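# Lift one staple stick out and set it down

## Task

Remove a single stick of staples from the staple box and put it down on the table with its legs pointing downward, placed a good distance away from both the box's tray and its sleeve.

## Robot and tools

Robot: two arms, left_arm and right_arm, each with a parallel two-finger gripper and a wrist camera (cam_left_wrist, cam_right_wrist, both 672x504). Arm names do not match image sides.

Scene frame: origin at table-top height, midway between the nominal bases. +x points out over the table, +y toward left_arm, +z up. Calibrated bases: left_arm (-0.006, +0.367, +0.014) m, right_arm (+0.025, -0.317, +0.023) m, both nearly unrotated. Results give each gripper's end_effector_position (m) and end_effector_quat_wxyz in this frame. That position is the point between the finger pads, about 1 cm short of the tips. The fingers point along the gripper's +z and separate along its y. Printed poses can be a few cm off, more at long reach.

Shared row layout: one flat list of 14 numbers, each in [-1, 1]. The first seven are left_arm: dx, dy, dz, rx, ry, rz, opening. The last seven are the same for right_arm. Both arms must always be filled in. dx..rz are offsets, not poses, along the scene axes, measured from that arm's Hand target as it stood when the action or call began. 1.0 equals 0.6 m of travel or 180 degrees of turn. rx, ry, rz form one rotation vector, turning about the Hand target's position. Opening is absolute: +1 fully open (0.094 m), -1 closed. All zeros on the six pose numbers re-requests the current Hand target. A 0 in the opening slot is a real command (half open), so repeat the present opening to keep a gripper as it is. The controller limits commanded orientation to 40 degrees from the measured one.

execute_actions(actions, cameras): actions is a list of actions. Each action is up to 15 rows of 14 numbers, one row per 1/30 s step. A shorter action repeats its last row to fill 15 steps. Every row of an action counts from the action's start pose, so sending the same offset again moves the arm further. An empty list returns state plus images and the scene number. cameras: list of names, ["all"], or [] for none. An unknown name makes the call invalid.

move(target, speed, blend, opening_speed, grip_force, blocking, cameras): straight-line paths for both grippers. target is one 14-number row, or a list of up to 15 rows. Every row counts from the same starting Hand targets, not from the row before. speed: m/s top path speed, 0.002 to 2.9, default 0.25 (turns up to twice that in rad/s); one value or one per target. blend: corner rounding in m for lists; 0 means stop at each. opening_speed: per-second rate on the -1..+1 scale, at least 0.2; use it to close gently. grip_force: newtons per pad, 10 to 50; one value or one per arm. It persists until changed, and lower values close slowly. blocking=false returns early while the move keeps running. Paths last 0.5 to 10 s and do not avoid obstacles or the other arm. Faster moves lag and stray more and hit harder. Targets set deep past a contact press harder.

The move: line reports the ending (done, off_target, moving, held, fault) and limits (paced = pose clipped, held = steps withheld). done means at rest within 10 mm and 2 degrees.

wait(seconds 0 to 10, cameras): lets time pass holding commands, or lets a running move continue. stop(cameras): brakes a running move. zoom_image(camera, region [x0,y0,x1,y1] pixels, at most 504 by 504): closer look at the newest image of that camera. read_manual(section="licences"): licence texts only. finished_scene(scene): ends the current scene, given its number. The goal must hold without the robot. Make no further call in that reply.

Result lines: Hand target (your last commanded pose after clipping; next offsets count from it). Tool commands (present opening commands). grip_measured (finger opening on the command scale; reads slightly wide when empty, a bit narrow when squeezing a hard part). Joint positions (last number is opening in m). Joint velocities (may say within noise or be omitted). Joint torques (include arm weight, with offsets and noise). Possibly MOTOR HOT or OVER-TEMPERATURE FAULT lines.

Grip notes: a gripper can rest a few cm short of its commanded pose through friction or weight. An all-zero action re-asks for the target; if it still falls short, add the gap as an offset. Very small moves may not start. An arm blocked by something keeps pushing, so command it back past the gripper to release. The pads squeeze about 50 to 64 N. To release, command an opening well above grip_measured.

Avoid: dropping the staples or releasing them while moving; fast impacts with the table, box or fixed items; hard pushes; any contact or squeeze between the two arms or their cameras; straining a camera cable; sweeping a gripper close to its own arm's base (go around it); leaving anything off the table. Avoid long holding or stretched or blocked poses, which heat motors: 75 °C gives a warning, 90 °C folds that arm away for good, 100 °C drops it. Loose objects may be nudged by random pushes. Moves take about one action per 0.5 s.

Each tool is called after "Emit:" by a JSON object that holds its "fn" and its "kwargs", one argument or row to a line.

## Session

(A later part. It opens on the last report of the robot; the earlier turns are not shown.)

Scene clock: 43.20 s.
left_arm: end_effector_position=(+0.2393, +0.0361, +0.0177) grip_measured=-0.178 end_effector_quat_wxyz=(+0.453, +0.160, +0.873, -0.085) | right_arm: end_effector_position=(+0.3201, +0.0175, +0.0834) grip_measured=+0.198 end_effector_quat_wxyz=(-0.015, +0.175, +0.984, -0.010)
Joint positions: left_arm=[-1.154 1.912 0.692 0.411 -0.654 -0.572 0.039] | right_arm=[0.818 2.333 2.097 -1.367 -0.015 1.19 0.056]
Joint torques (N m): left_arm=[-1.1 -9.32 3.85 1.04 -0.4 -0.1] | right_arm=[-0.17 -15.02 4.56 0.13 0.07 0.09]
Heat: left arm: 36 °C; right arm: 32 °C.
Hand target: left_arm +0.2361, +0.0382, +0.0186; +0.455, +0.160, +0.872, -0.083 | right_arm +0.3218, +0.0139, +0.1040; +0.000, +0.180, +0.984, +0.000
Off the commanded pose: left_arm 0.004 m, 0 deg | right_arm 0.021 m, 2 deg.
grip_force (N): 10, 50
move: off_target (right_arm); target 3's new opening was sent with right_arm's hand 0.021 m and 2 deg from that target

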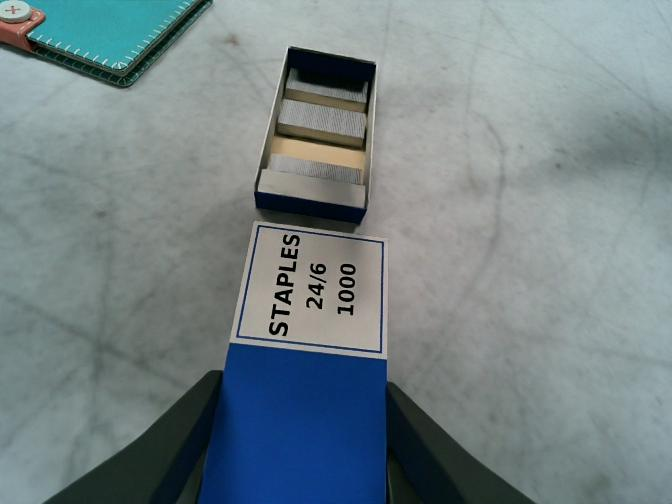

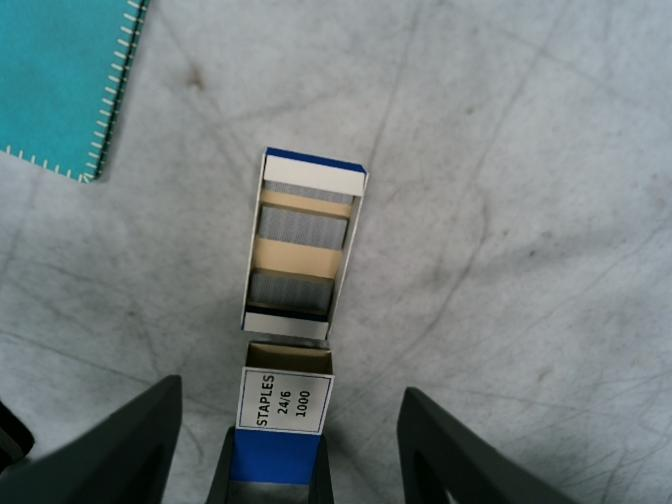

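Emit:
{"fn": "move", "kwargs": {
  "target": [
    [0,0,0,0,0,0,0.2,0,0,0,0,0,0,0.2],
    [-0.17,0.07,0.14,0,0,0,0.2,0,0,0.03,0,0,0.486,0.2],
    [-0.17,0.25,0.2,0,0,0,0.2,0.028,-0.002,0.0,0,0,0.486,-0.35]
  ],
  "speed": 0.2,
  "cameras": ["all"]
}}

Scene clock: 51.07 s.
left_arm: end_effector_position=(+0.1325, +0.1852, +0.1347) grip_measured=+0.199 end_effector_quat_wxyz=(+0.444, +0.164, +0.877, -0.085) | right_arm: end_effector_position=(+0.3307, +0.0077, +0.1014) grip_measured=-0.348 end_effector_quat_wxyz=(-0.015, -0.549, +0.836, -0.002)
Joint positions: left_arm=[-1.507 0.848 0.5 -0.747 -0.843 -0.972 0.056] | right_arm=[0.79 2.333 2.169 -1.436 -0.004 -0.352 0.031]
Joint torques (N m): left_arm=[-1.03 -1.74 6.52 0.61 -0.72 -0.1] | right_arm=[-0.23 -10.43 6.89 0.4 0.01 -0.08]
Heat: left arm: 36 °C; right arm: 32 °C.
Hand target: left_arm +0.1340, +0.1882, +0.1386; +0.455, +0.161, +0.872, -0.083 | right_arm +0.3387, +0.0127, +0.1040; +0.000, -0.550, +0.835, +0.000
Off the commanded pose: left_arm 0.005 m, 1 deg | right_arm 0.010 m, 2 deg.
grip_force (N): 10, 50
move: done

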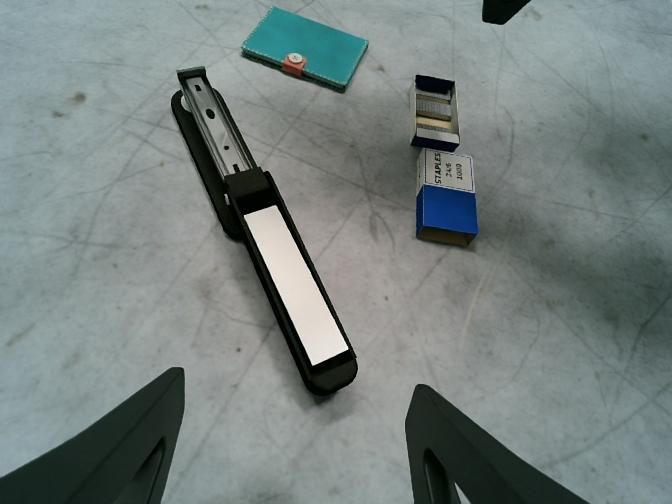

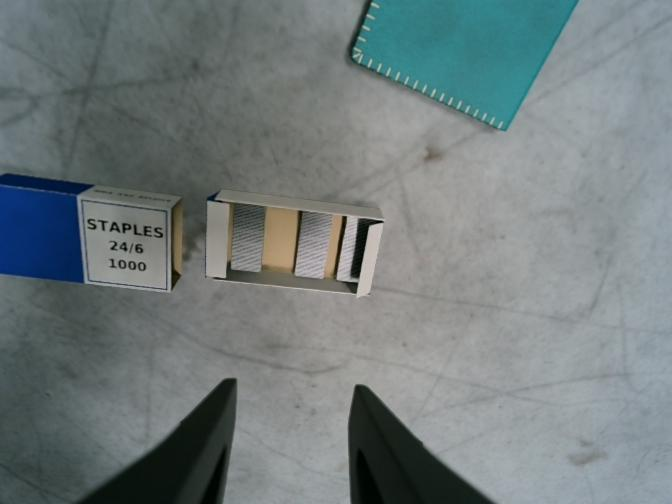

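Emit:
{"fn": "move", "kwargs": {
  "target": [0,0,0,0,0,0,0.2,0.002,0.001,-0.09,0,0,0,-0.6],
  "speed": 0.12,
  "cameras": ["cam_right_wrist"]
}}

Scene clock: 52.73 s.
left_arm: end_effector_position=(+0.1325, +0.1852, +0.1347) grip_measured=+0.199 end_effector_quat_wxyz=(+0.444, +0.164, +0.877, -0.085) | right_arm: end_effector_position=(+0.3370, +0.0143, +0.0590) grip_measured=-0.598 end_effector_quat_wxyz=(+0.003, -0.550, +0.835, +0.003)
Joint positions: left_arm=[-1.507 0.848 0.5 -0.747 -0.843 -0.972 0.056] | right_arm=[0.79 2.333 2.001 -1.231 -0.004 -0.353 0.019]
Joint torques (N m): left_arm=[-1.05 -1.74 6.5 0.61 -0.72 -0.1] | right_arm=[-0.39 -9.73 4.57 0.46 0.01 -0.05]
Heat: left arm: 36 °C; right arm: 32 °C.
Hand target: left_arm +0.1340, +0.1882, +0.1386; +0.455, +0.160, +0.872, -0.083 | right_arm +0.3398, +0.0133, +0.0500; +0.000, -0.550, +0.835, +0.000
Off the commanded pose: left_arm 0.005 m, 1 deg | right_arm 0.009 m, 1 deg.
grip_force (N): 10, 50
move: done
Images, in order (width x height): cam_right_wrist 672x504.

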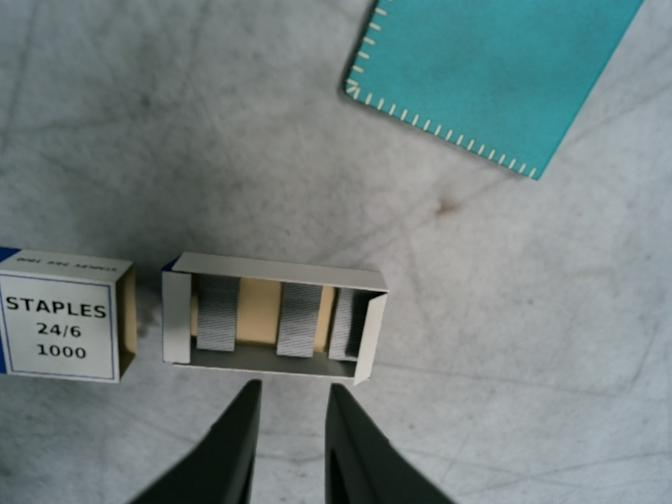

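Emit:
{"fn": "move", "kwargs": {
  "target": [0,0,0,0,0,0,0.2,-0.007,-0.009,-0.038,0,0,0,-0.62],
  "speed": 0.06,
  "cameras": ["cam_right_wrist"]
}}

Emit:
{"fn": "zoom_image", "kwargs": {
  "camera": "cam_right_wrist",
  "region": [130, 300, 430, 500]
}}

Scene clock: 54.00 s.
left_arm: end_effector_position=(+0.1325, +0.1852, +0.1347) grip_measured=+0.199 end_effector_quat_wxyz=(+0.444, +0.164, +0.877, -0.085) | right_arm: end_effector_position=(+0.3321, +0.0091, +0.0307) grip_measured=-0.618 end_effector_quat_wxyz=(-0.003, -0.550, +0.835, +0.001)
Joint positions: left_arm=[-1.507 0.848 0.5 -0.747 -0.843 -0.972 0.056] | right_arm=[0.79 2.333 1.887 -1.129 -0.004 -0.354 0.018]
Joint torques (N m): left_arm=[-1.05 -1.74 6.52 0.61 -0.72 -0.1] | right_arm=[-0.49 -10.67 4.37 0.48 0.01 -0.06]
Heat: left arm: 36 °C; right arm: 32 °C.
Hand target: left_arm +0.1340, +0.1882, +0.1386; +0.455, +0.160, +0.872, -0.083 | right_arm +0.3356, +0.0079, +0.0272; +0.000, -0.550, +0.835, +0.000
Off the commanded pose: left_arm 0.005 m, 1 deg | right_arm 0.005 m, 0 deg.
grip_force (N): 10, 50
move: done
Images, in order (width x height): cam_right_wrist 672x504.

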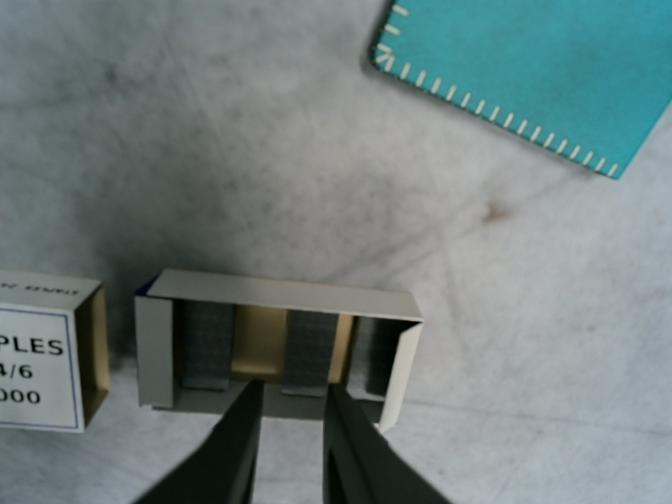

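Scaled by 1.680 from the camera's 672x504 image, which has a finer 960x720 frame.

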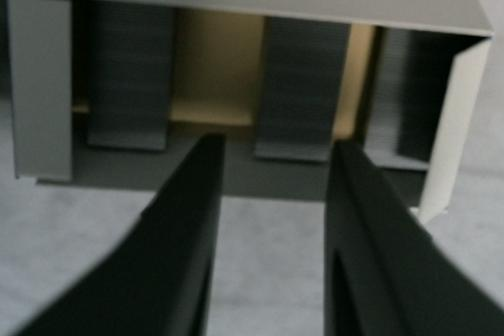

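Emit:
{"fn": "move", "kwargs": {
  "target": [
    [0,0,0,0,0,0,0.2,0.005,0.003,0,0,0,0,-0.62],
    [0,0,0,0,0,0,0.2,0.005,0.003,-0.01,0,0,0,-0.62]
  ],
  "speed": 0.05,
  "cameras": ["cam_right_wrist"]
}}

Emit:
{"fn": "zoom_image", "kwargs": {
  "camera": "cam_right_wrist",
  "region": [130, 300, 430, 500]
}}

Scene clock: 55.40 s.
left_arm: end_effector_position=(+0.1325, +0.1852, +0.1347) grip_measured=+0.199 end_effector_quat_wxyz=(+0.444, +0.164, +0.877, -0.085) | right_arm: end_effector_position=(+0.3337, +0.0108, +0.0307) grip_measured=-0.618 end_effector_quat_wxyz=(+0.002, -0.551, +0.834, +0.002)
Joint positions: left_arm=[-1.507 0.848 0.5 -0.747 -0.843 -0.972 0.056] | right_arm=[0.79 2.333 1.887 -1.12 -0.004 -0.356 0.018]
Joint torques (N m): left_arm=[-1.05 -1.74 6.52 0.62 -0.72 -0.1] | right_arm=[-0.62 -9.16 5.14 0.45 0.01 -0.03]
Heat: left arm: 36 °C; right arm: 32 °C.
Hand target: left_arm +0.1340, +0.1882, +0.1386; +0.455, +0.160, +0.872, -0.083 | right_arm +0.3386, +0.0097, +0.0212; +0.000, -0.550, +0.835, +0.000
Off the commanded pose: left_arm 0.005 m, 1 deg | right_arm 0.011 m, 0 deg.
grip_force (N): 10, 50
move: off_target (right_arm)
Images, in order (width x height): cam_right_wrist 672x504.

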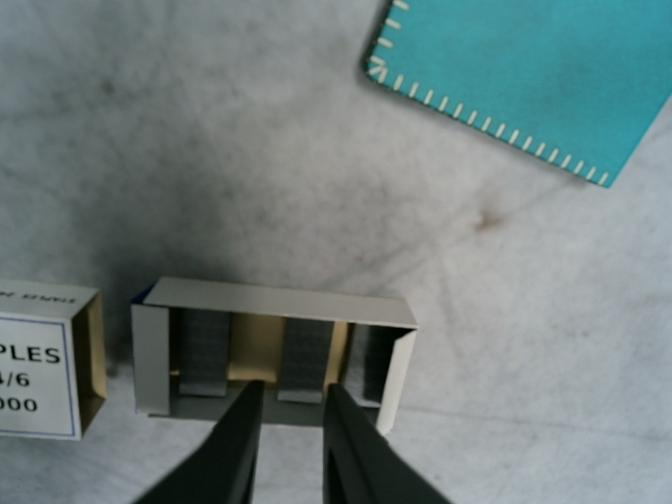

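Scaled by 1.680 from the camera's 672x504 image, which has a finer 960x720 frame.

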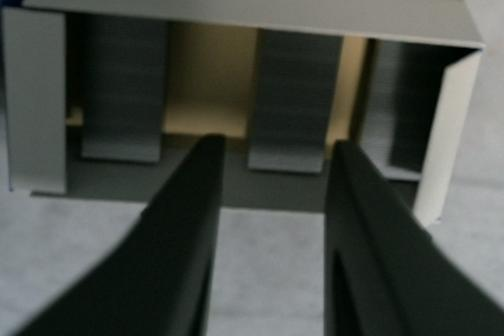

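Emit:
{"fn": "move", "kwargs": {
  "target": [0,0,0,0,0,0,0.2,0.001,-0.001,-0.012,0,0,0,-0.62],
  "speed": 0.05,
  "cameras": ["cam_right_wrist"]
}}

Emit:
{"fn": "zoom_image", "kwargs": {
  "camera": "cam_right_wrist",
  "region": [130, 300, 430, 500]
}}

Scene clock: 56.47 s.
left_arm: end_effector_position=(+0.1325, +0.1852, +0.1347) grip_measured=+0.199 end_effector_quat_wxyz=(+0.444, +0.164, +0.877, -0.085) | right_arm: end_effector_position=(+0.3368, +0.0121, +0.0258) grip_measured=-0.618 end_effector_quat_wxyz=(+0.006, -0.551, +0.835, +0.003)
Joint positions: left_arm=[-1.507 0.848 0.5 -0.747 -0.843 -0.972 0.056] | right_arm=[0.787 2.341 1.881 -1.097 -0.004 -0.358 0.018]
Joint torques (N m): left_arm=[-1.05 -1.73 6.5 0.62 -0.72 -0.1] | right_arm=[-0.58 -9.33 4.36 0.51 -0.01 -0.03]
Heat: left arm: 36 °C; right arm: 32 °C.
Hand target: left_arm +0.1340, +0.1882, +0.1386; +0.455, +0.160, +0.872, -0.083 | right_arm +0.3391, +0.0090, +0.0139; +0.000, -0.550, +0.835, +0.000
Off the commanded pose: left_arm 0.005 m, 1 deg | right_arm 0.012 m, 1 deg.
grip_force (N): 10, 50
move: off_target (right_arm)
Images, in order (width x height): cam_right_wrist 672x504.

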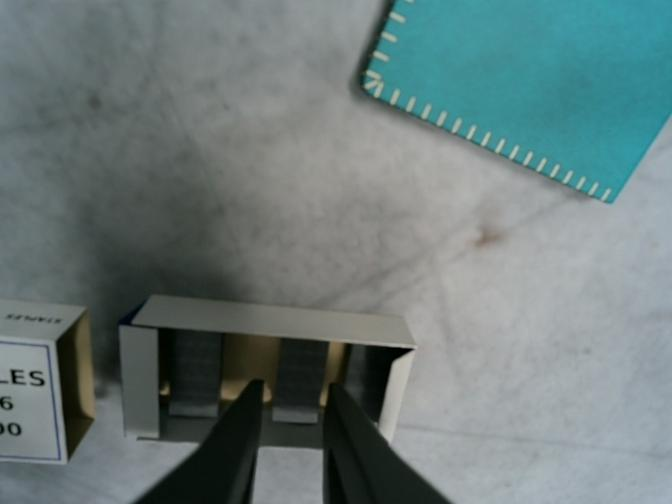

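Scaled by 1.680 from the camera's 672x504 image, which has a finer 960x720 frame.

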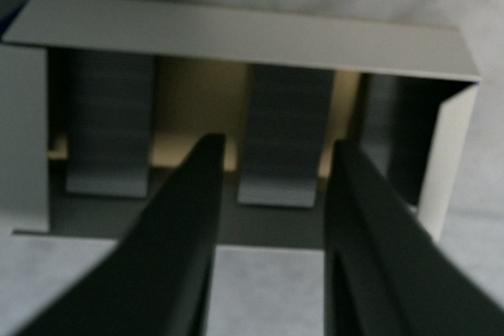

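Emit:
{"fn": "move", "kwargs": {
  "target": [0,0,0,0,0,0,0.2,-0.003,-0.003,-0.011,0,0,0,-0.62],
  "speed": 0.04,
  "cameras": ["cam_right_wrist"]
}}

Emit:
{"fn": "zoom_image", "kwargs": {
  "camera": "cam_right_wrist",
  "region": [130, 300, 430, 500]
}}

Scene clock: 57.53 s.
left_arm: end_effector_position=(+0.1325, +0.1852, +0.1347) grip_measured=+0.199 end_effector_quat_wxyz=(+0.444, +0.164, +0.877, -0.085) | right_arm: end_effector_position=(+0.3351, +0.0104, +0.0180) grip_measured=-0.618 end_effector_quat_wxyz=(+0.005, -0.551, +0.835, +0.003)
Joint positions: left_arm=[-1.507 0.848 0.5 -0.747 -0.843 -0.972 0.056] | right_arm=[0.787 2.341 1.85 -1.067 -0.004 -0.358 0.018]
Joint torques (N m): left_arm=[-1.03 -1.74 6.52 0.62 -0.72 -0.1] | right_arm=[-0.47 -9.52 4.36 0.51 -0.01 -0.05]
Heat: left arm: 36 °C; right arm: 32 °C.
Hand target: left_arm +0.1340, +0.1882, +0.1386; +0.455, +0.160, +0.872, -0.083 | right_arm +0.3374, +0.0073, +0.0074; +0.000, -0.550, +0.835, +0.000
Off the commanded pose: left_arm 0.005 m, 1 deg | right_arm 0.011 m, 1 deg.
grip_force (N): 10, 50
move: off_target (right_arm)
Images, in order (width x height): cam_right_wrist 672x504.

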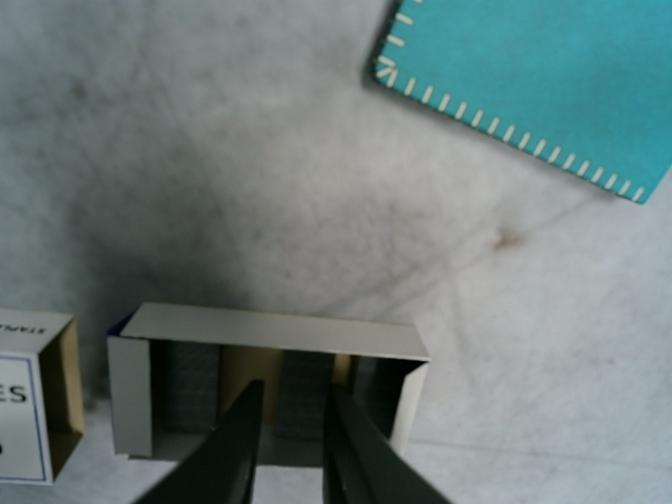

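Scaled by 1.680 from the camera's 672x504 image, which has a finer 960x720 frame.

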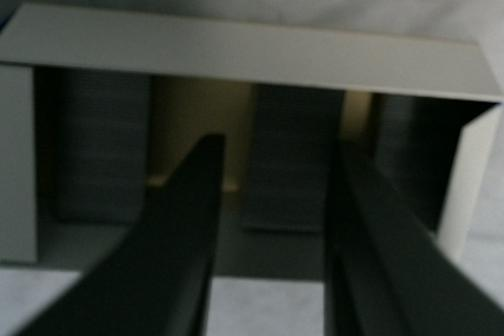

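Emit:
{"fn": "move", "kwargs": {
  "target": [
    [0,0,0,0,0,0,0.2,0.004,-0.0015,0.012,0,0,0,-0.62],
    [0,0,0,0,0,0,0.2,0.004,-0.0015,-0.008,0,0,0,-0.62]
  ],
  "speed": 0.04,
  "cameras": ["cam_right_wrist"]
}}

Emit:
{"fn": "zoom_image", "kwargs": {
  "camera": "cam_right_wrist",
  "region": [130, 300, 430, 500]
}}

Scene clock: 59.13 s.
left_arm: end_effector_position=(+0.1325, +0.1852, +0.1347) grip_measured=+0.199 end_effector_quat_wxyz=(+0.444, +0.164, +0.877, -0.085) | right_arm: end_effector_position=(+0.3393, +0.0105, +0.0181) grip_measured=-0.618 end_effector_quat_wxyz=(+0.011, -0.550, +0.835, +0.004)
Joint positions: left_arm=[-1.507 0.848 0.5 -0.747 -0.843 -0.972 0.056] | right_arm=[0.781 2.341 1.85 -1.055 -0.004 -0.363 0.018]
Joint torques (N m): left_arm=[-1.05 -1.74 6.5 0.62 -0.72 -0.11] | right_arm=[-0.36 -8.84 4.18 0.5 0 -0.04]
Heat: left arm: 36 °C; right arm: 32 °C.
Hand target: left_arm +0.1340, +0.1882, +0.1386; +0.455, +0.160, +0.872, -0.083 | right_arm +0.3398, +0.0063, +0.0026; +0.000, -0.550, +0.835, +0.000
Off the commanded pose: left_arm 0.005 m, 1 deg | right_arm 0.016 m, 1 deg.
grip_force (N): 10, 50
move: off_target (right_arm)
Images, in order (width x height): cam_right_wrist 672x504.

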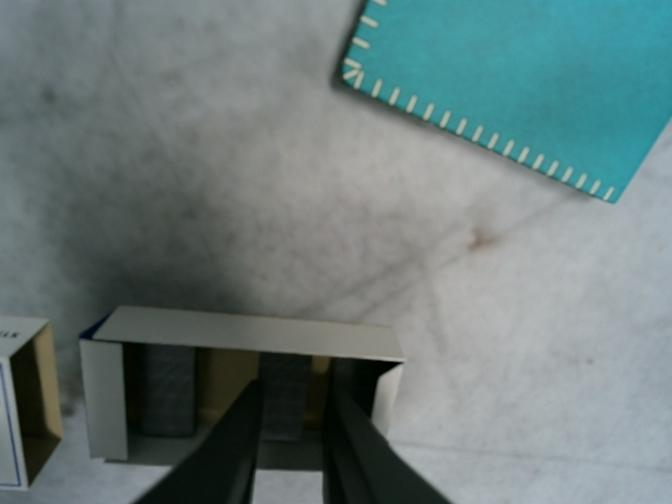

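Scaled by 1.680 from the camera's 672x504 image, which has a finer 960x720 frame.

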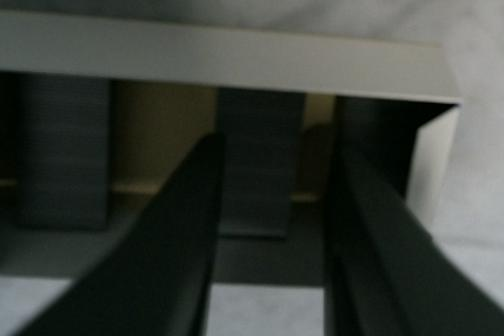

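Emit:
{"fn": "move", "kwargs": {
  "target": [
    [0,0,0,0,0,0,0.2,-0.002,0.0045,0.022,0,0,0,-0.62],
    [0,0,0,0,0,0,0.2,-0.005,0.004,0.022,0,0,0,-0.62]
  ],
  "speed": 0.04,
  "cameras": ["cam_right_wrist"]
}}

Emit:
{"fn": "zoom_image", "kwargs": {
  "camera": "cam_right_wrist",
  "region": [130, 300, 430, 500]
}}

Scene clock: 60.37 s.
left_arm: end_effector_position=(+0.1325, +0.1852, +0.1347) grip_measured=+0.199 end_effector_quat_wxyz=(+0.444, +0.164, +0.877, -0.085) | right_arm: end_effector_position=(+0.3354, +0.0064, +0.0180) grip_measured=-0.618 end_effector_quat_wxyz=(+0.000, -0.550, +0.835, +0.002)
Joint positions: left_arm=[-1.507 0.848 0.5 -0.747 -0.843 -0.972 0.056] | right_arm=[0.781 2.341 1.85 -1.078 -0.004 -0.363 0.018]
Joint torques (N m): left_arm=[-1.03 -1.74 6.5 0.61 -0.72 -0.1] | right_arm=[0.25 -10.02 6.16 0.29 -0.01 0.03]
Heat: left arm: 36 °C; right arm: 32 °C.
Hand target: left_arm +0.1340, +0.1882, +0.1386; +0.455, +0.160, +0.872, -0.083 | right_arm +0.3368, +0.0087, +0.0158; +0.000, -0.550, +0.835, +0.000
Off the commanded pose: left_arm 0.005 m, 1 deg | right_arm 0.004 m, 0 deg.
grip_force (N): 10, 50
move: done
Images, in order (width x height): cam_right_wrist 672x504.

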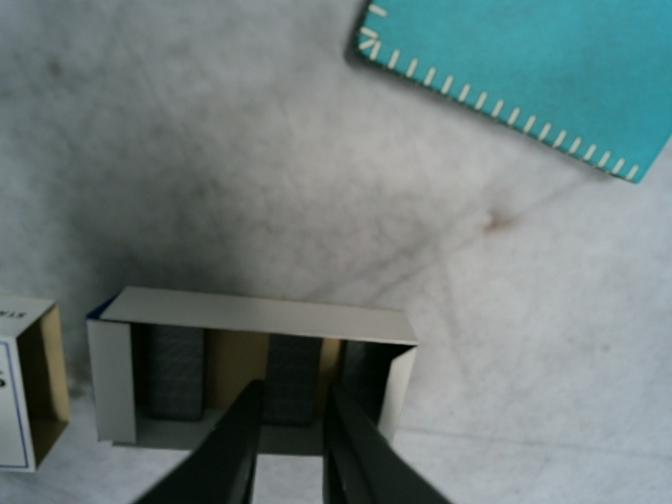

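Scaled by 1.680 from the camera's 672x504 image, which has a finer 960x720 frame.

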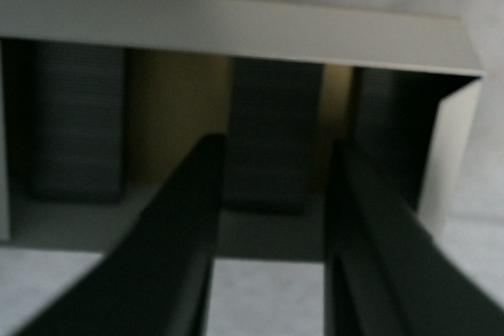

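Emit:
{"fn": "move", "kwargs": {
  "target": [
    [0,0,0,0,0,0,0.2,-0.003,0.006,0.006,0,0,0,-0.62]
  ],
  "speed": 0.04,
  "cameras": ["cam_right_wrist"]
}}

Emit:
{"fn": "zoom_image", "kwargs": {
  "camera": "cam_right_wrist",
  "region": [130, 300, 430, 500]
}}

Scene clock: 61.43 s.
left_arm: end_effector_position=(+0.1325, +0.1852, +0.1347) grip_measured=+0.199 end_effector_quat_wxyz=(+0.444, +0.164, +0.877, -0.085) | right_arm: end_effector_position=(+0.3332, +0.0084, +0.0204) grip_measured=-0.618 end_effector_quat_wxyz=(-0.001, -0.551, +0.835, +0.002)
Joint positions: left_arm=[-1.507 0.848 0.5 -0.747 -0.843 -0.972 0.056] | right_arm=[0.787 2.341 1.859 -1.09 -0.004 -0.358 0.018]
Joint torques (N m): left_arm=[-1.03 -1.74 6.5 0.61 -0.72 -0.1] | right_arm=[0.44 -9.89 6.79 0.27 0.02 0.05]
Heat: left arm: 36 °C; right arm: 32 °C.
Hand target: left_arm +0.1340, +0.1882, +0.1386; +0.455, +0.160, +0.872, -0.083 | right_arm +0.3349, +0.0123, +0.0193; +0.000, -0.550, +0.835, +0.000
Off the commanded pose: left_arm 0.005 m, 1 deg | right_arm 0.004 m, 0 deg.
grip_force (N): 10, 50
move: done
Images, in order (width x height): cam_right_wrist 672x504.

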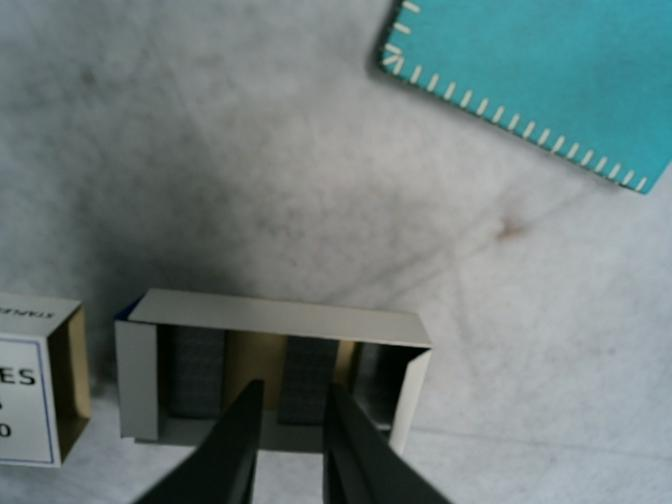

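Scaled by 1.680 from the camera's 672x504 image, which has a finer 960x720 frame.

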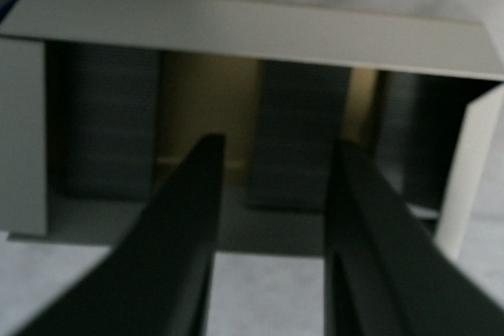

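Emit:
{"fn": "move", "kwargs": {
  "target": [
    [0,0,0,0,0,0,0.2,0.0033,-0.0105,-0.03,0,0,0,-0.62]
  ],
  "speed": 0.04,
  "cameras": ["cam_right_wrist"]
}}

Emit:
{"fn": "zoom_image", "kwargs": {
  "camera": "cam_right_wrist",
  "region": [130, 300, 430, 500]
}}

Scene clock: 62.63 s.
left_arm: end_effector_position=(+0.1325, +0.1852, +0.1347) grip_measured=+0.199 end_effector_quat_wxyz=(+0.444, +0.164, +0.877, -0.085) | right_arm: end_effector_position=(+0.3359, +0.0086, +0.0131) grip_measured=-0.618 end_effector_quat_wxyz=(+0.007, -0.550, +0.835, +0.002)
Joint positions: left_arm=[-1.507 0.848 0.5 -0.747 -0.843 -0.972 0.056] | right_arm=[0.785 2.341 1.829 -1.045 0 -0.359 0.018]
Joint torques (N m): left_arm=[-1.05 -1.74 6.5 0.61 -0.72 -0.11] | right_arm=[-0.34 -9.25 4.37 0.5 -0.03 -0.04]
Heat: left arm: 36 °C; right arm: 32 °C.
Hand target: left_arm +0.1340, +0.1882, +0.1386; +0.455, +0.160, +0.872, -0.083 | right_arm +0.3369, +0.0061, +0.0014; +0.000, -0.550, +0.835, +0.000
Off the commanded pose: left_arm 0.005 m, 1 deg | right_arm 0.012 m, 1 deg.
grip_force (N): 10, 50
move: off_target (right_arm)
Images, in order (width x height): cam_right_wrist 672x504.

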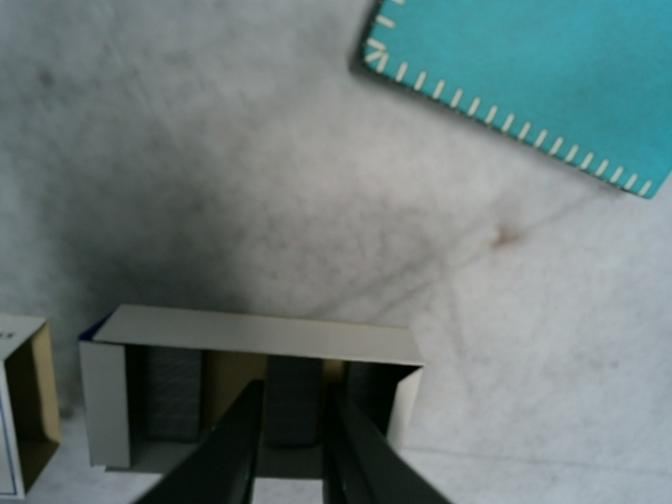

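Scaled by 1.680 from the camera's 672x504 image, which has a finer 960x720 frame.

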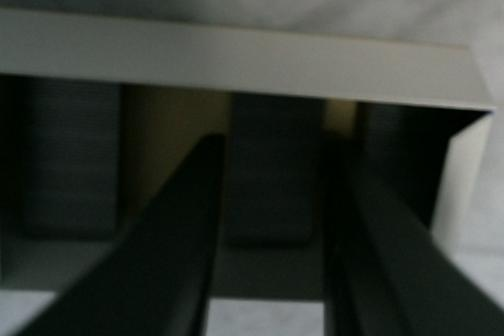

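Emit:
{"fn": "move", "kwargs": {
  "target": [0,0,0,0,0,0,0.2,0,0,0.005,0,0,0,-0.85],
  "speed": 0.04,
  "grip_force": [50, 20]
}}

Emit:
{"fn": "move", "kwargs": {
  "target": [0,0,0,0,0,0,0.2,0,0,0.09,0,0,0,-0.85],
  "speed": 0.06,
  "cameras": ["all"]
}}

Scene clock: 63.47 s.
left_arm: end_effector_position=(+0.1325, +0.1852, +0.1347) grip_measured=+0.199 end_effector_quat_wxyz=(+0.444, +0.164, +0.877, -0.085) | right_arm: end_effector_position=(+0.3359, +0.0087, +0.0131) grip_measured=-0.698 end_effector_quat_wxyz=(+0.007, -0.550, +0.835, +0.002)
Joint positions: left_arm=[-1.507 0.848 0.5 -0.747 -0.843 -0.972 0.056] | right_arm=[0.785 2.341 1.829 -1.044 0 -0.359 0.014]
Joint torques (N m): left_arm=[-1.05 -1.74 6.5 0.62 -0.72 -0.1] | right_arm=[-0.47 -9.59 4.78 0.4 -0.04 -0.04]
Heat: left arm: 36 °C; right arm: 32 °C.
Hand target: left_arm +0.1340, +0.1882, +0.1386; +0.455, +0.160, +0.872, -0.083 | right_arm +0.3369, +0.0061, +0.0044; +0.000, -0.550, +0.835, +0.000
Off the commanded pose: left_arm 0.005 m, 1 deg | right_arm 0.009 m, 1 deg.
grip_force (N): 50, 20
move: done

Scene clock: 65.00 s.
left_arm: end_effector_position=(+0.1325, +0.1852, +0.1347) grip_measured=+0.199 end_effector_quat_wxyz=(+0.444, +0.164, +0.877, -0.085) | right_arm: end_effector_position=(+0.3293, +0.0018, +0.0399) grip_measured=-0.699 end_effector_quat_wxyz=(-0.023, -0.550, +0.835, -0.005)
Joint positions: left_arm=[-1.507 0.848 0.5 -0.747 -0.843 -0.972 0.056] | right_arm=[0.785 2.341 1.937 -1.213 0 -0.359 0.014]
Joint torques (N m): left_arm=[-1.05 -1.74 6.52 0.62 -0.72 -0.1] | right_arm=[-0.32 -13.42 6.78 0.15 -0.04 -0.07]
Heat: left arm: 36 °C; right arm: 33 °C.
Hand target: left_arm +0.1340, +0.1882, +0.1386; +0.455, +0.160, +0.872, -0.083 | right_arm +0.3369, +0.0060, +0.0583; +0.000, -0.550, +0.835, +0.000
Off the commanded pose: left_arm 0.005 m, 1 deg | right_arm 0.020 m, 3 deg.
grip_force (N): 50, 20
move: off_target (right_arm)

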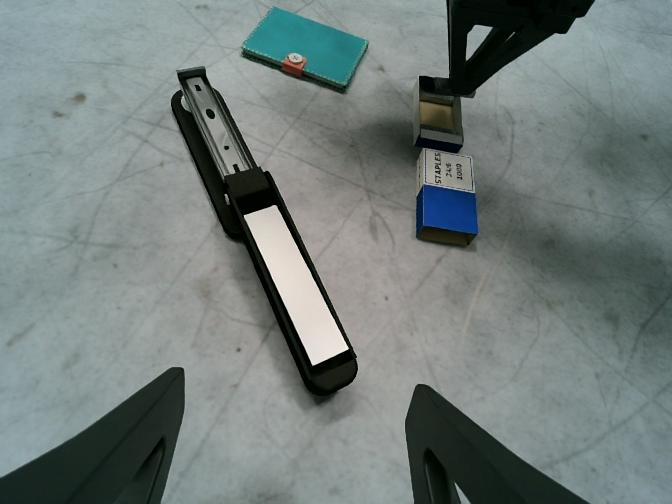

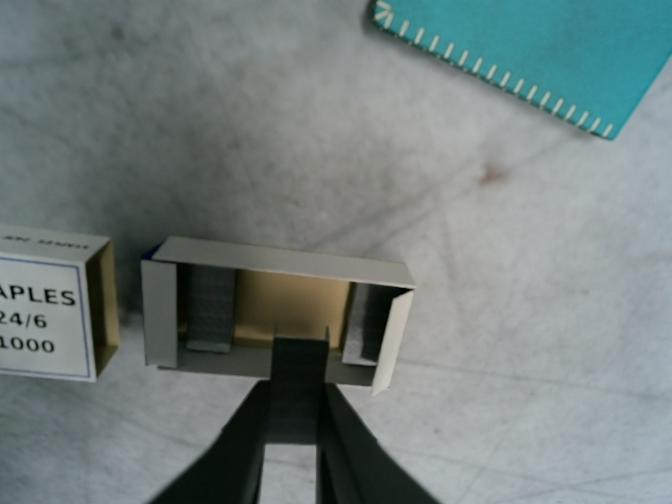

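Emit:
{"fn": "move", "kwargs": {
  "target": [
    [0,0,0,0,0,0,0.2,0,0,0.03,0,0,0,-0.85],
    [0,0,0,0,0,0,0.2,-0.06,-0.22,0.03,0,0,0,-0.85],
    [0,0,0,0,0,0,0.2,-0.06,-0.22,-0.045,0,0,0,-0.85]
  ],
  "speed": 0.12,
  "blend": [0.01,0,0],
  "cameras": ["cam_right_wrist"]
}}

Scene clock: 68.03 s.
left_arm: end_effector_position=(+0.1325, +0.1852, +0.1347) grip_measured=+0.199 end_effector_quat_wxyz=(+0.444, +0.164, +0.877, -0.085) | right_arm: end_effector_position=(+0.3006, -0.1258, +0.0380) grip_measured=-0.699 end_effector_quat_wxyz=(+0.004, -0.548, +0.836, -0.001)
Joint positions: left_arm=[-1.507 0.848 0.5 -0.747 -0.843 -0.972 0.056] | right_arm=[0.583 1.894 1.23 -0.9 0.002 -0.557 0.014]
Joint torques (N m): left_arm=[-1.05 -1.74 6.5 0.61 -0.72 -0.11] | right_arm=[-0.09 -6.32 4.16 0.45 -0.06 -0.06]
Heat: left arm: 36 °C; right arm: 33 °C.
Hand target: left_arm +0.1340, +0.1882, +0.1386; +0.455, +0.160, +0.872, -0.083 | right_arm +0.3010, -0.1260, +0.0314; +0.000, -0.550, +0.835, +0.000
Off the commanded pose: left_arm 0.005 m, 1 deg | right_arm 0.007 m, 1 deg.
grip_force (N): 50, 20
move: done; blend cut to 0.0091 m at target 1
Images, in order (width x height): cam_right_wrist 672x504.

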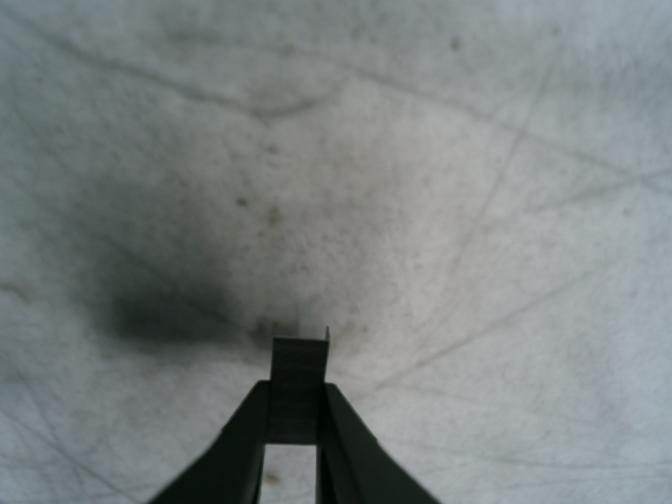

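Lower in steps: to about z 0.015, then slightly more.

Emit:
{"fn": "move", "kwargs": {
  "target": [0,0,0,0,0,0,0.2,0,0,-0.036,0,0,0,-0.85],
  "speed": 0.04,
  "cameras": ["cam_right_wrist"]
}}

Scene clock: 69.20 s.
left_arm: end_effector_position=(+0.1325, +0.1852, +0.1347) grip_measured=+0.199 end_effector_quat_wxyz=(+0.444, +0.164, +0.877, -0.085) | right_arm: end_effector_position=(+0.3010, -0.1255, +0.0163) grip_measured=-0.699 end_effector_quat_wxyz=(+0.004, -0.549, +0.836, -0.001)
Joint positions: left_arm=[-1.507 0.848 0.5 -0.747 -0.843 -0.972 0.056] | right_arm=[0.583 1.933 1.189 -0.819 0.002 -0.557 0.014]
Joint torques (N m): left_arm=[-1.05 -1.76 6.52 0.61 -0.72 -0.1] | right_arm=[-0.16 -6.41 3.97 0.49 -0.07 -0.07]
Heat: left arm: 36 °C; right arm: 33 °C.
Hand target: left_arm +0.1340, +0.1882, +0.1386; +0.455, +0.160, +0.872, -0.083 | right_arm +0.3010, -0.1260, +0.0097; +0.000, -0.550, +0.835, +0.000
Off the commanded pose: left_arm 0.005 m, 1 deg | right_arm 0.007 m, 0 deg.
grip_force (N): 50, 20
move: done
Images, in order (width x height): cam_right_wrist 672x504.

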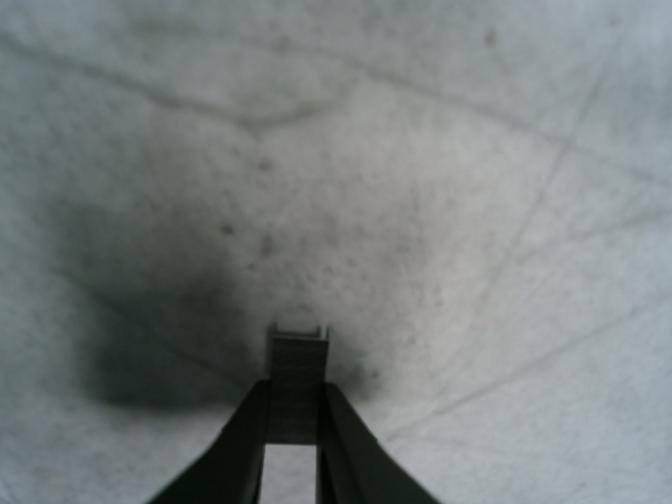

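Emit:
{"fn": "move", "kwargs": {
  "target": [0,0,0,0,0,0,0.2,0,0,-0.009,0,0,0,-0.85],
  "speed": 0.02,
  "cameras": ["cam_right_wrist"]
}}

Scene clock: 70.00 s.
left_arm: end_effector_position=(+0.1325, +0.1852, +0.1347) grip_measured=+0.199 end_effector_quat_wxyz=(+0.444, +0.164, +0.877, -0.085) | right_arm: end_effector_position=(+0.3009, -0.1256, +0.0115) grip_measured=-0.699 end_effector_quat_wxyz=(+0.003, -0.549, +0.836, -0.001)
Joint positions: left_arm=[-1.507 0.848 0.5 -0.747 -0.843 -0.972 0.056] | right_arm=[0.583 1.942 1.18 -0.802 0.002 -0.557 0.014]
Joint torques (N m): left_arm=[-1.05 -1.74 6.52 0.61 -0.72 -0.1] | right_arm=[-0.14 -6.38 3.78 0.53 -0.07 -0.06]
Heat: left arm: 36 °C; right arm: 33 °C.
Hand target: left_arm +0.1340, +0.1882, +0.1386; +0.455, +0.160, +0.872, -0.083 | right_arm +0.3011, -0.1259, +0.0044; +0.000, -0.550, +0.835, +0.000
Off the commanded pose: left_arm 0.005 m, 1 deg | right_arm 0.007 m, 0 deg.
grip_force (N): 50, 20
move: done
Images, in order (width x height): cam_right_wrist 672x504.

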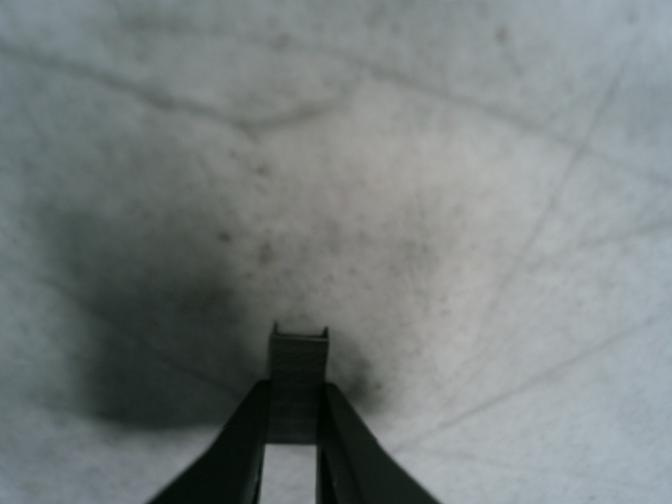

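Emit:
{"fn": "move", "kwargs": {
  "target": [0,0,0,0,0,0,0.2,0,0,-0.005,0,0,0,-0.85],
  "speed": 0.02
}}

Emit:
{"fn": "move", "kwargs": {
  "target": [0,0,0,0,0,0,0.2,0,0,-0.005,0,0,0,-0.85],
  "speed": 0.02,
  "cameras": ["cam_right_wrist"]
}}

Scene clock: 70.80 s.
left_arm: end_effector_position=(+0.1325, +0.1852, +0.1347) grip_measured=+0.199 end_effector_quat_wxyz=(+0.444, +0.164, +0.877, -0.085) | right_arm: end_effector_position=(+0.3019, -0.1249, +0.0113) grip_measured=-0.699 end_effector_quat_wxyz=(+0.006, -0.549, +0.836, -0.001)
Joint positions: left_arm=[-1.507 0.848 0.5 -0.747 -0.843 -0.972 0.056] | right_arm=[0.583 1.942 1.179 -0.795 0.002 -0.557 0.014]
Joint torques (N m): left_arm=[-1.05 -1.74 6.52 0.61 -0.72 -0.1] | right_arm=[-0.13 -5.96 3.48 0.58 -0.05 -0.05]
Heat: left arm: 36 °C; right arm: 33 °C.
Hand target: left_arm +0.1340, +0.1882, +0.1386; +0.455, +0.160, +0.872, -0.083 | right_arm +0.3010, -0.1260, +0.0014; +0.000, -0.550, +0.835, +0.000
Off the commanded pose: left_arm 0.005 m, 1 deg | right_arm 0.010 m, 1 deg.
grip_force (N): 50, 20
move: done

Scene clock: 71.50 s.
left_arm: end_effector_position=(+0.1325, +0.1852, +0.1347) grip_measured=+0.199 end_effector_quat_wxyz=(+0.444, +0.164, +0.877, -0.085) | right_arm: end_effector_position=(+0.3020, -0.1248, +0.0111) grip_measured=-0.699 end_effector_quat_wxyz=(+0.006, -0.549, +0.836, -0.001)
Joint positions: left_arm=[-1.507 0.848 0.5 -0.747 -0.843 -0.972 0.056] | right_arm=[0.583 1.942 1.178 -0.794 0.002 -0.557 0.014]
Joint torques (N m): left_arm=[-1.03 -1.74 6.5 0.61 -0.72 -0.1] | right_arm=[-0.02 -5.59 3.21 0.64 -0.06 -0.06]
Heat: left arm: 36 °C; right arm: 33 °C.
Hand target: left_arm +0.1340, +0.1882, +0.1386; +0.455, +0.160, +0.872, -0.083 | right_arm +0.3011, -0.1260, -0.0016; +0.000, -0.550, +0.835, +0.000
Off the commanded pose: left_arm 0.005 m, 1 deg | right_arm 0.013 m, 1 deg.
grip_force (N): 50, 20
move: off_target (right_arm)
Images, in order (width x height): cam_right_wrist 672x504.

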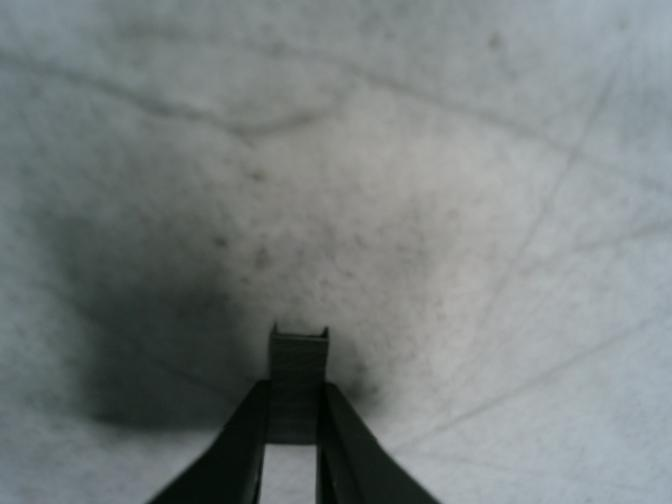

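Contact. Relieve the push, release, lift.

Emit:
{"fn": "move", "kwargs": {
  "target": [
    [0,0,0,0,0,0,0.2,0,0,0.009,0,0,0,-0.85],
    [0,0,0,0,0,0,0.2,0,0,0.009,0,0,0,-0.55],
    [0,0,0,0,0,0,0.2,0,0,0.15,0,0,0,-0.55]
  ],
  "speed": 0.05,
  "cameras": ["all"]
}}

Scene clock: 75.13 s.
left_arm: end_effector_position=(+0.1325, +0.1852, +0.1347) grip_measured=+0.199 end_effector_quat_wxyz=(+0.444, +0.164, +0.877, -0.085) | right_arm: end_effector_position=(+0.2937, -0.1306, +0.0695) grip_measured=-0.552 end_effector_quat_wxyz=(-0.029, -0.548, +0.836, -0.002)
Joint positions: left_arm=[-1.507 0.848 0.5 -0.747 -0.843 -0.972 0.056] | right_arm=[0.583 1.881 1.344 -1.092 0.002 -0.557 0.021]
Joint torques (N m): left_arm=[-1.05 -1.74 6.5 0.61 -0.72 -0.11] | right_arm=[-0.16 -11 6.5 0.17 -0.05 -0.04]
Heat: left arm: 36 °C; right arm: 33 °C.
Hand target: left_arm +0.1340, +0.1882, +0.1386; +0.455, +0.160, +0.872, -0.083 | right_arm +0.3010, -0.1260, +0.0883; +0.000, -0.550, +0.835, +0.000
Off the commanded pose: left_arm 0.005 m, 1 deg | right_arm 0.021 m, 3 deg.
grip_force (N): 50, 20
move: off_target (right_arm)

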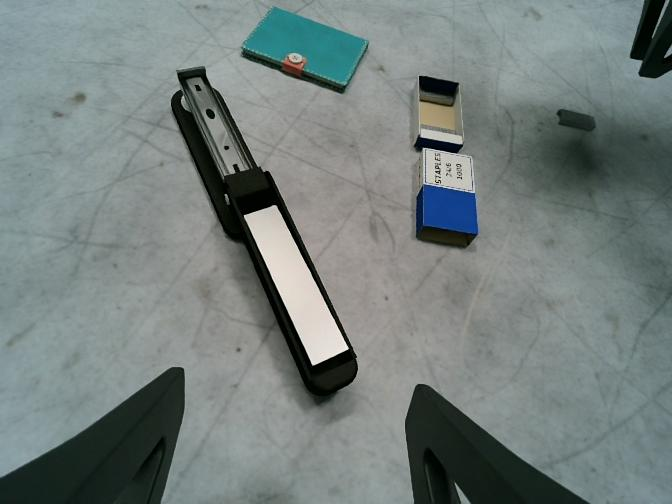

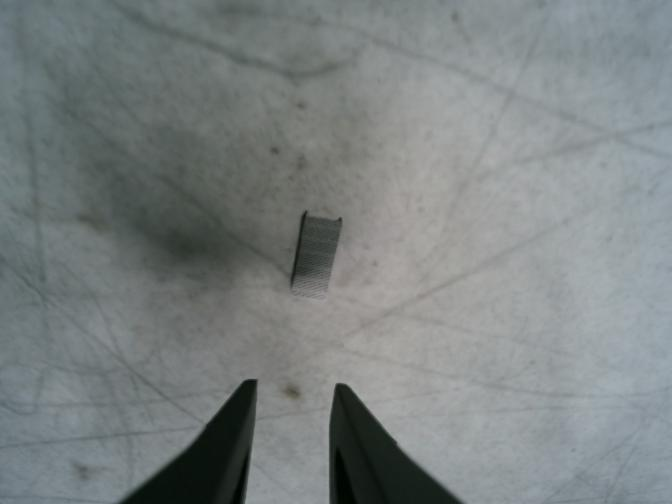

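Placed legs down, clear.

Emit:
{"fn": "finished_scene", "kwargs": {
  "scene": 2
}}

The scene is finished: the task was done.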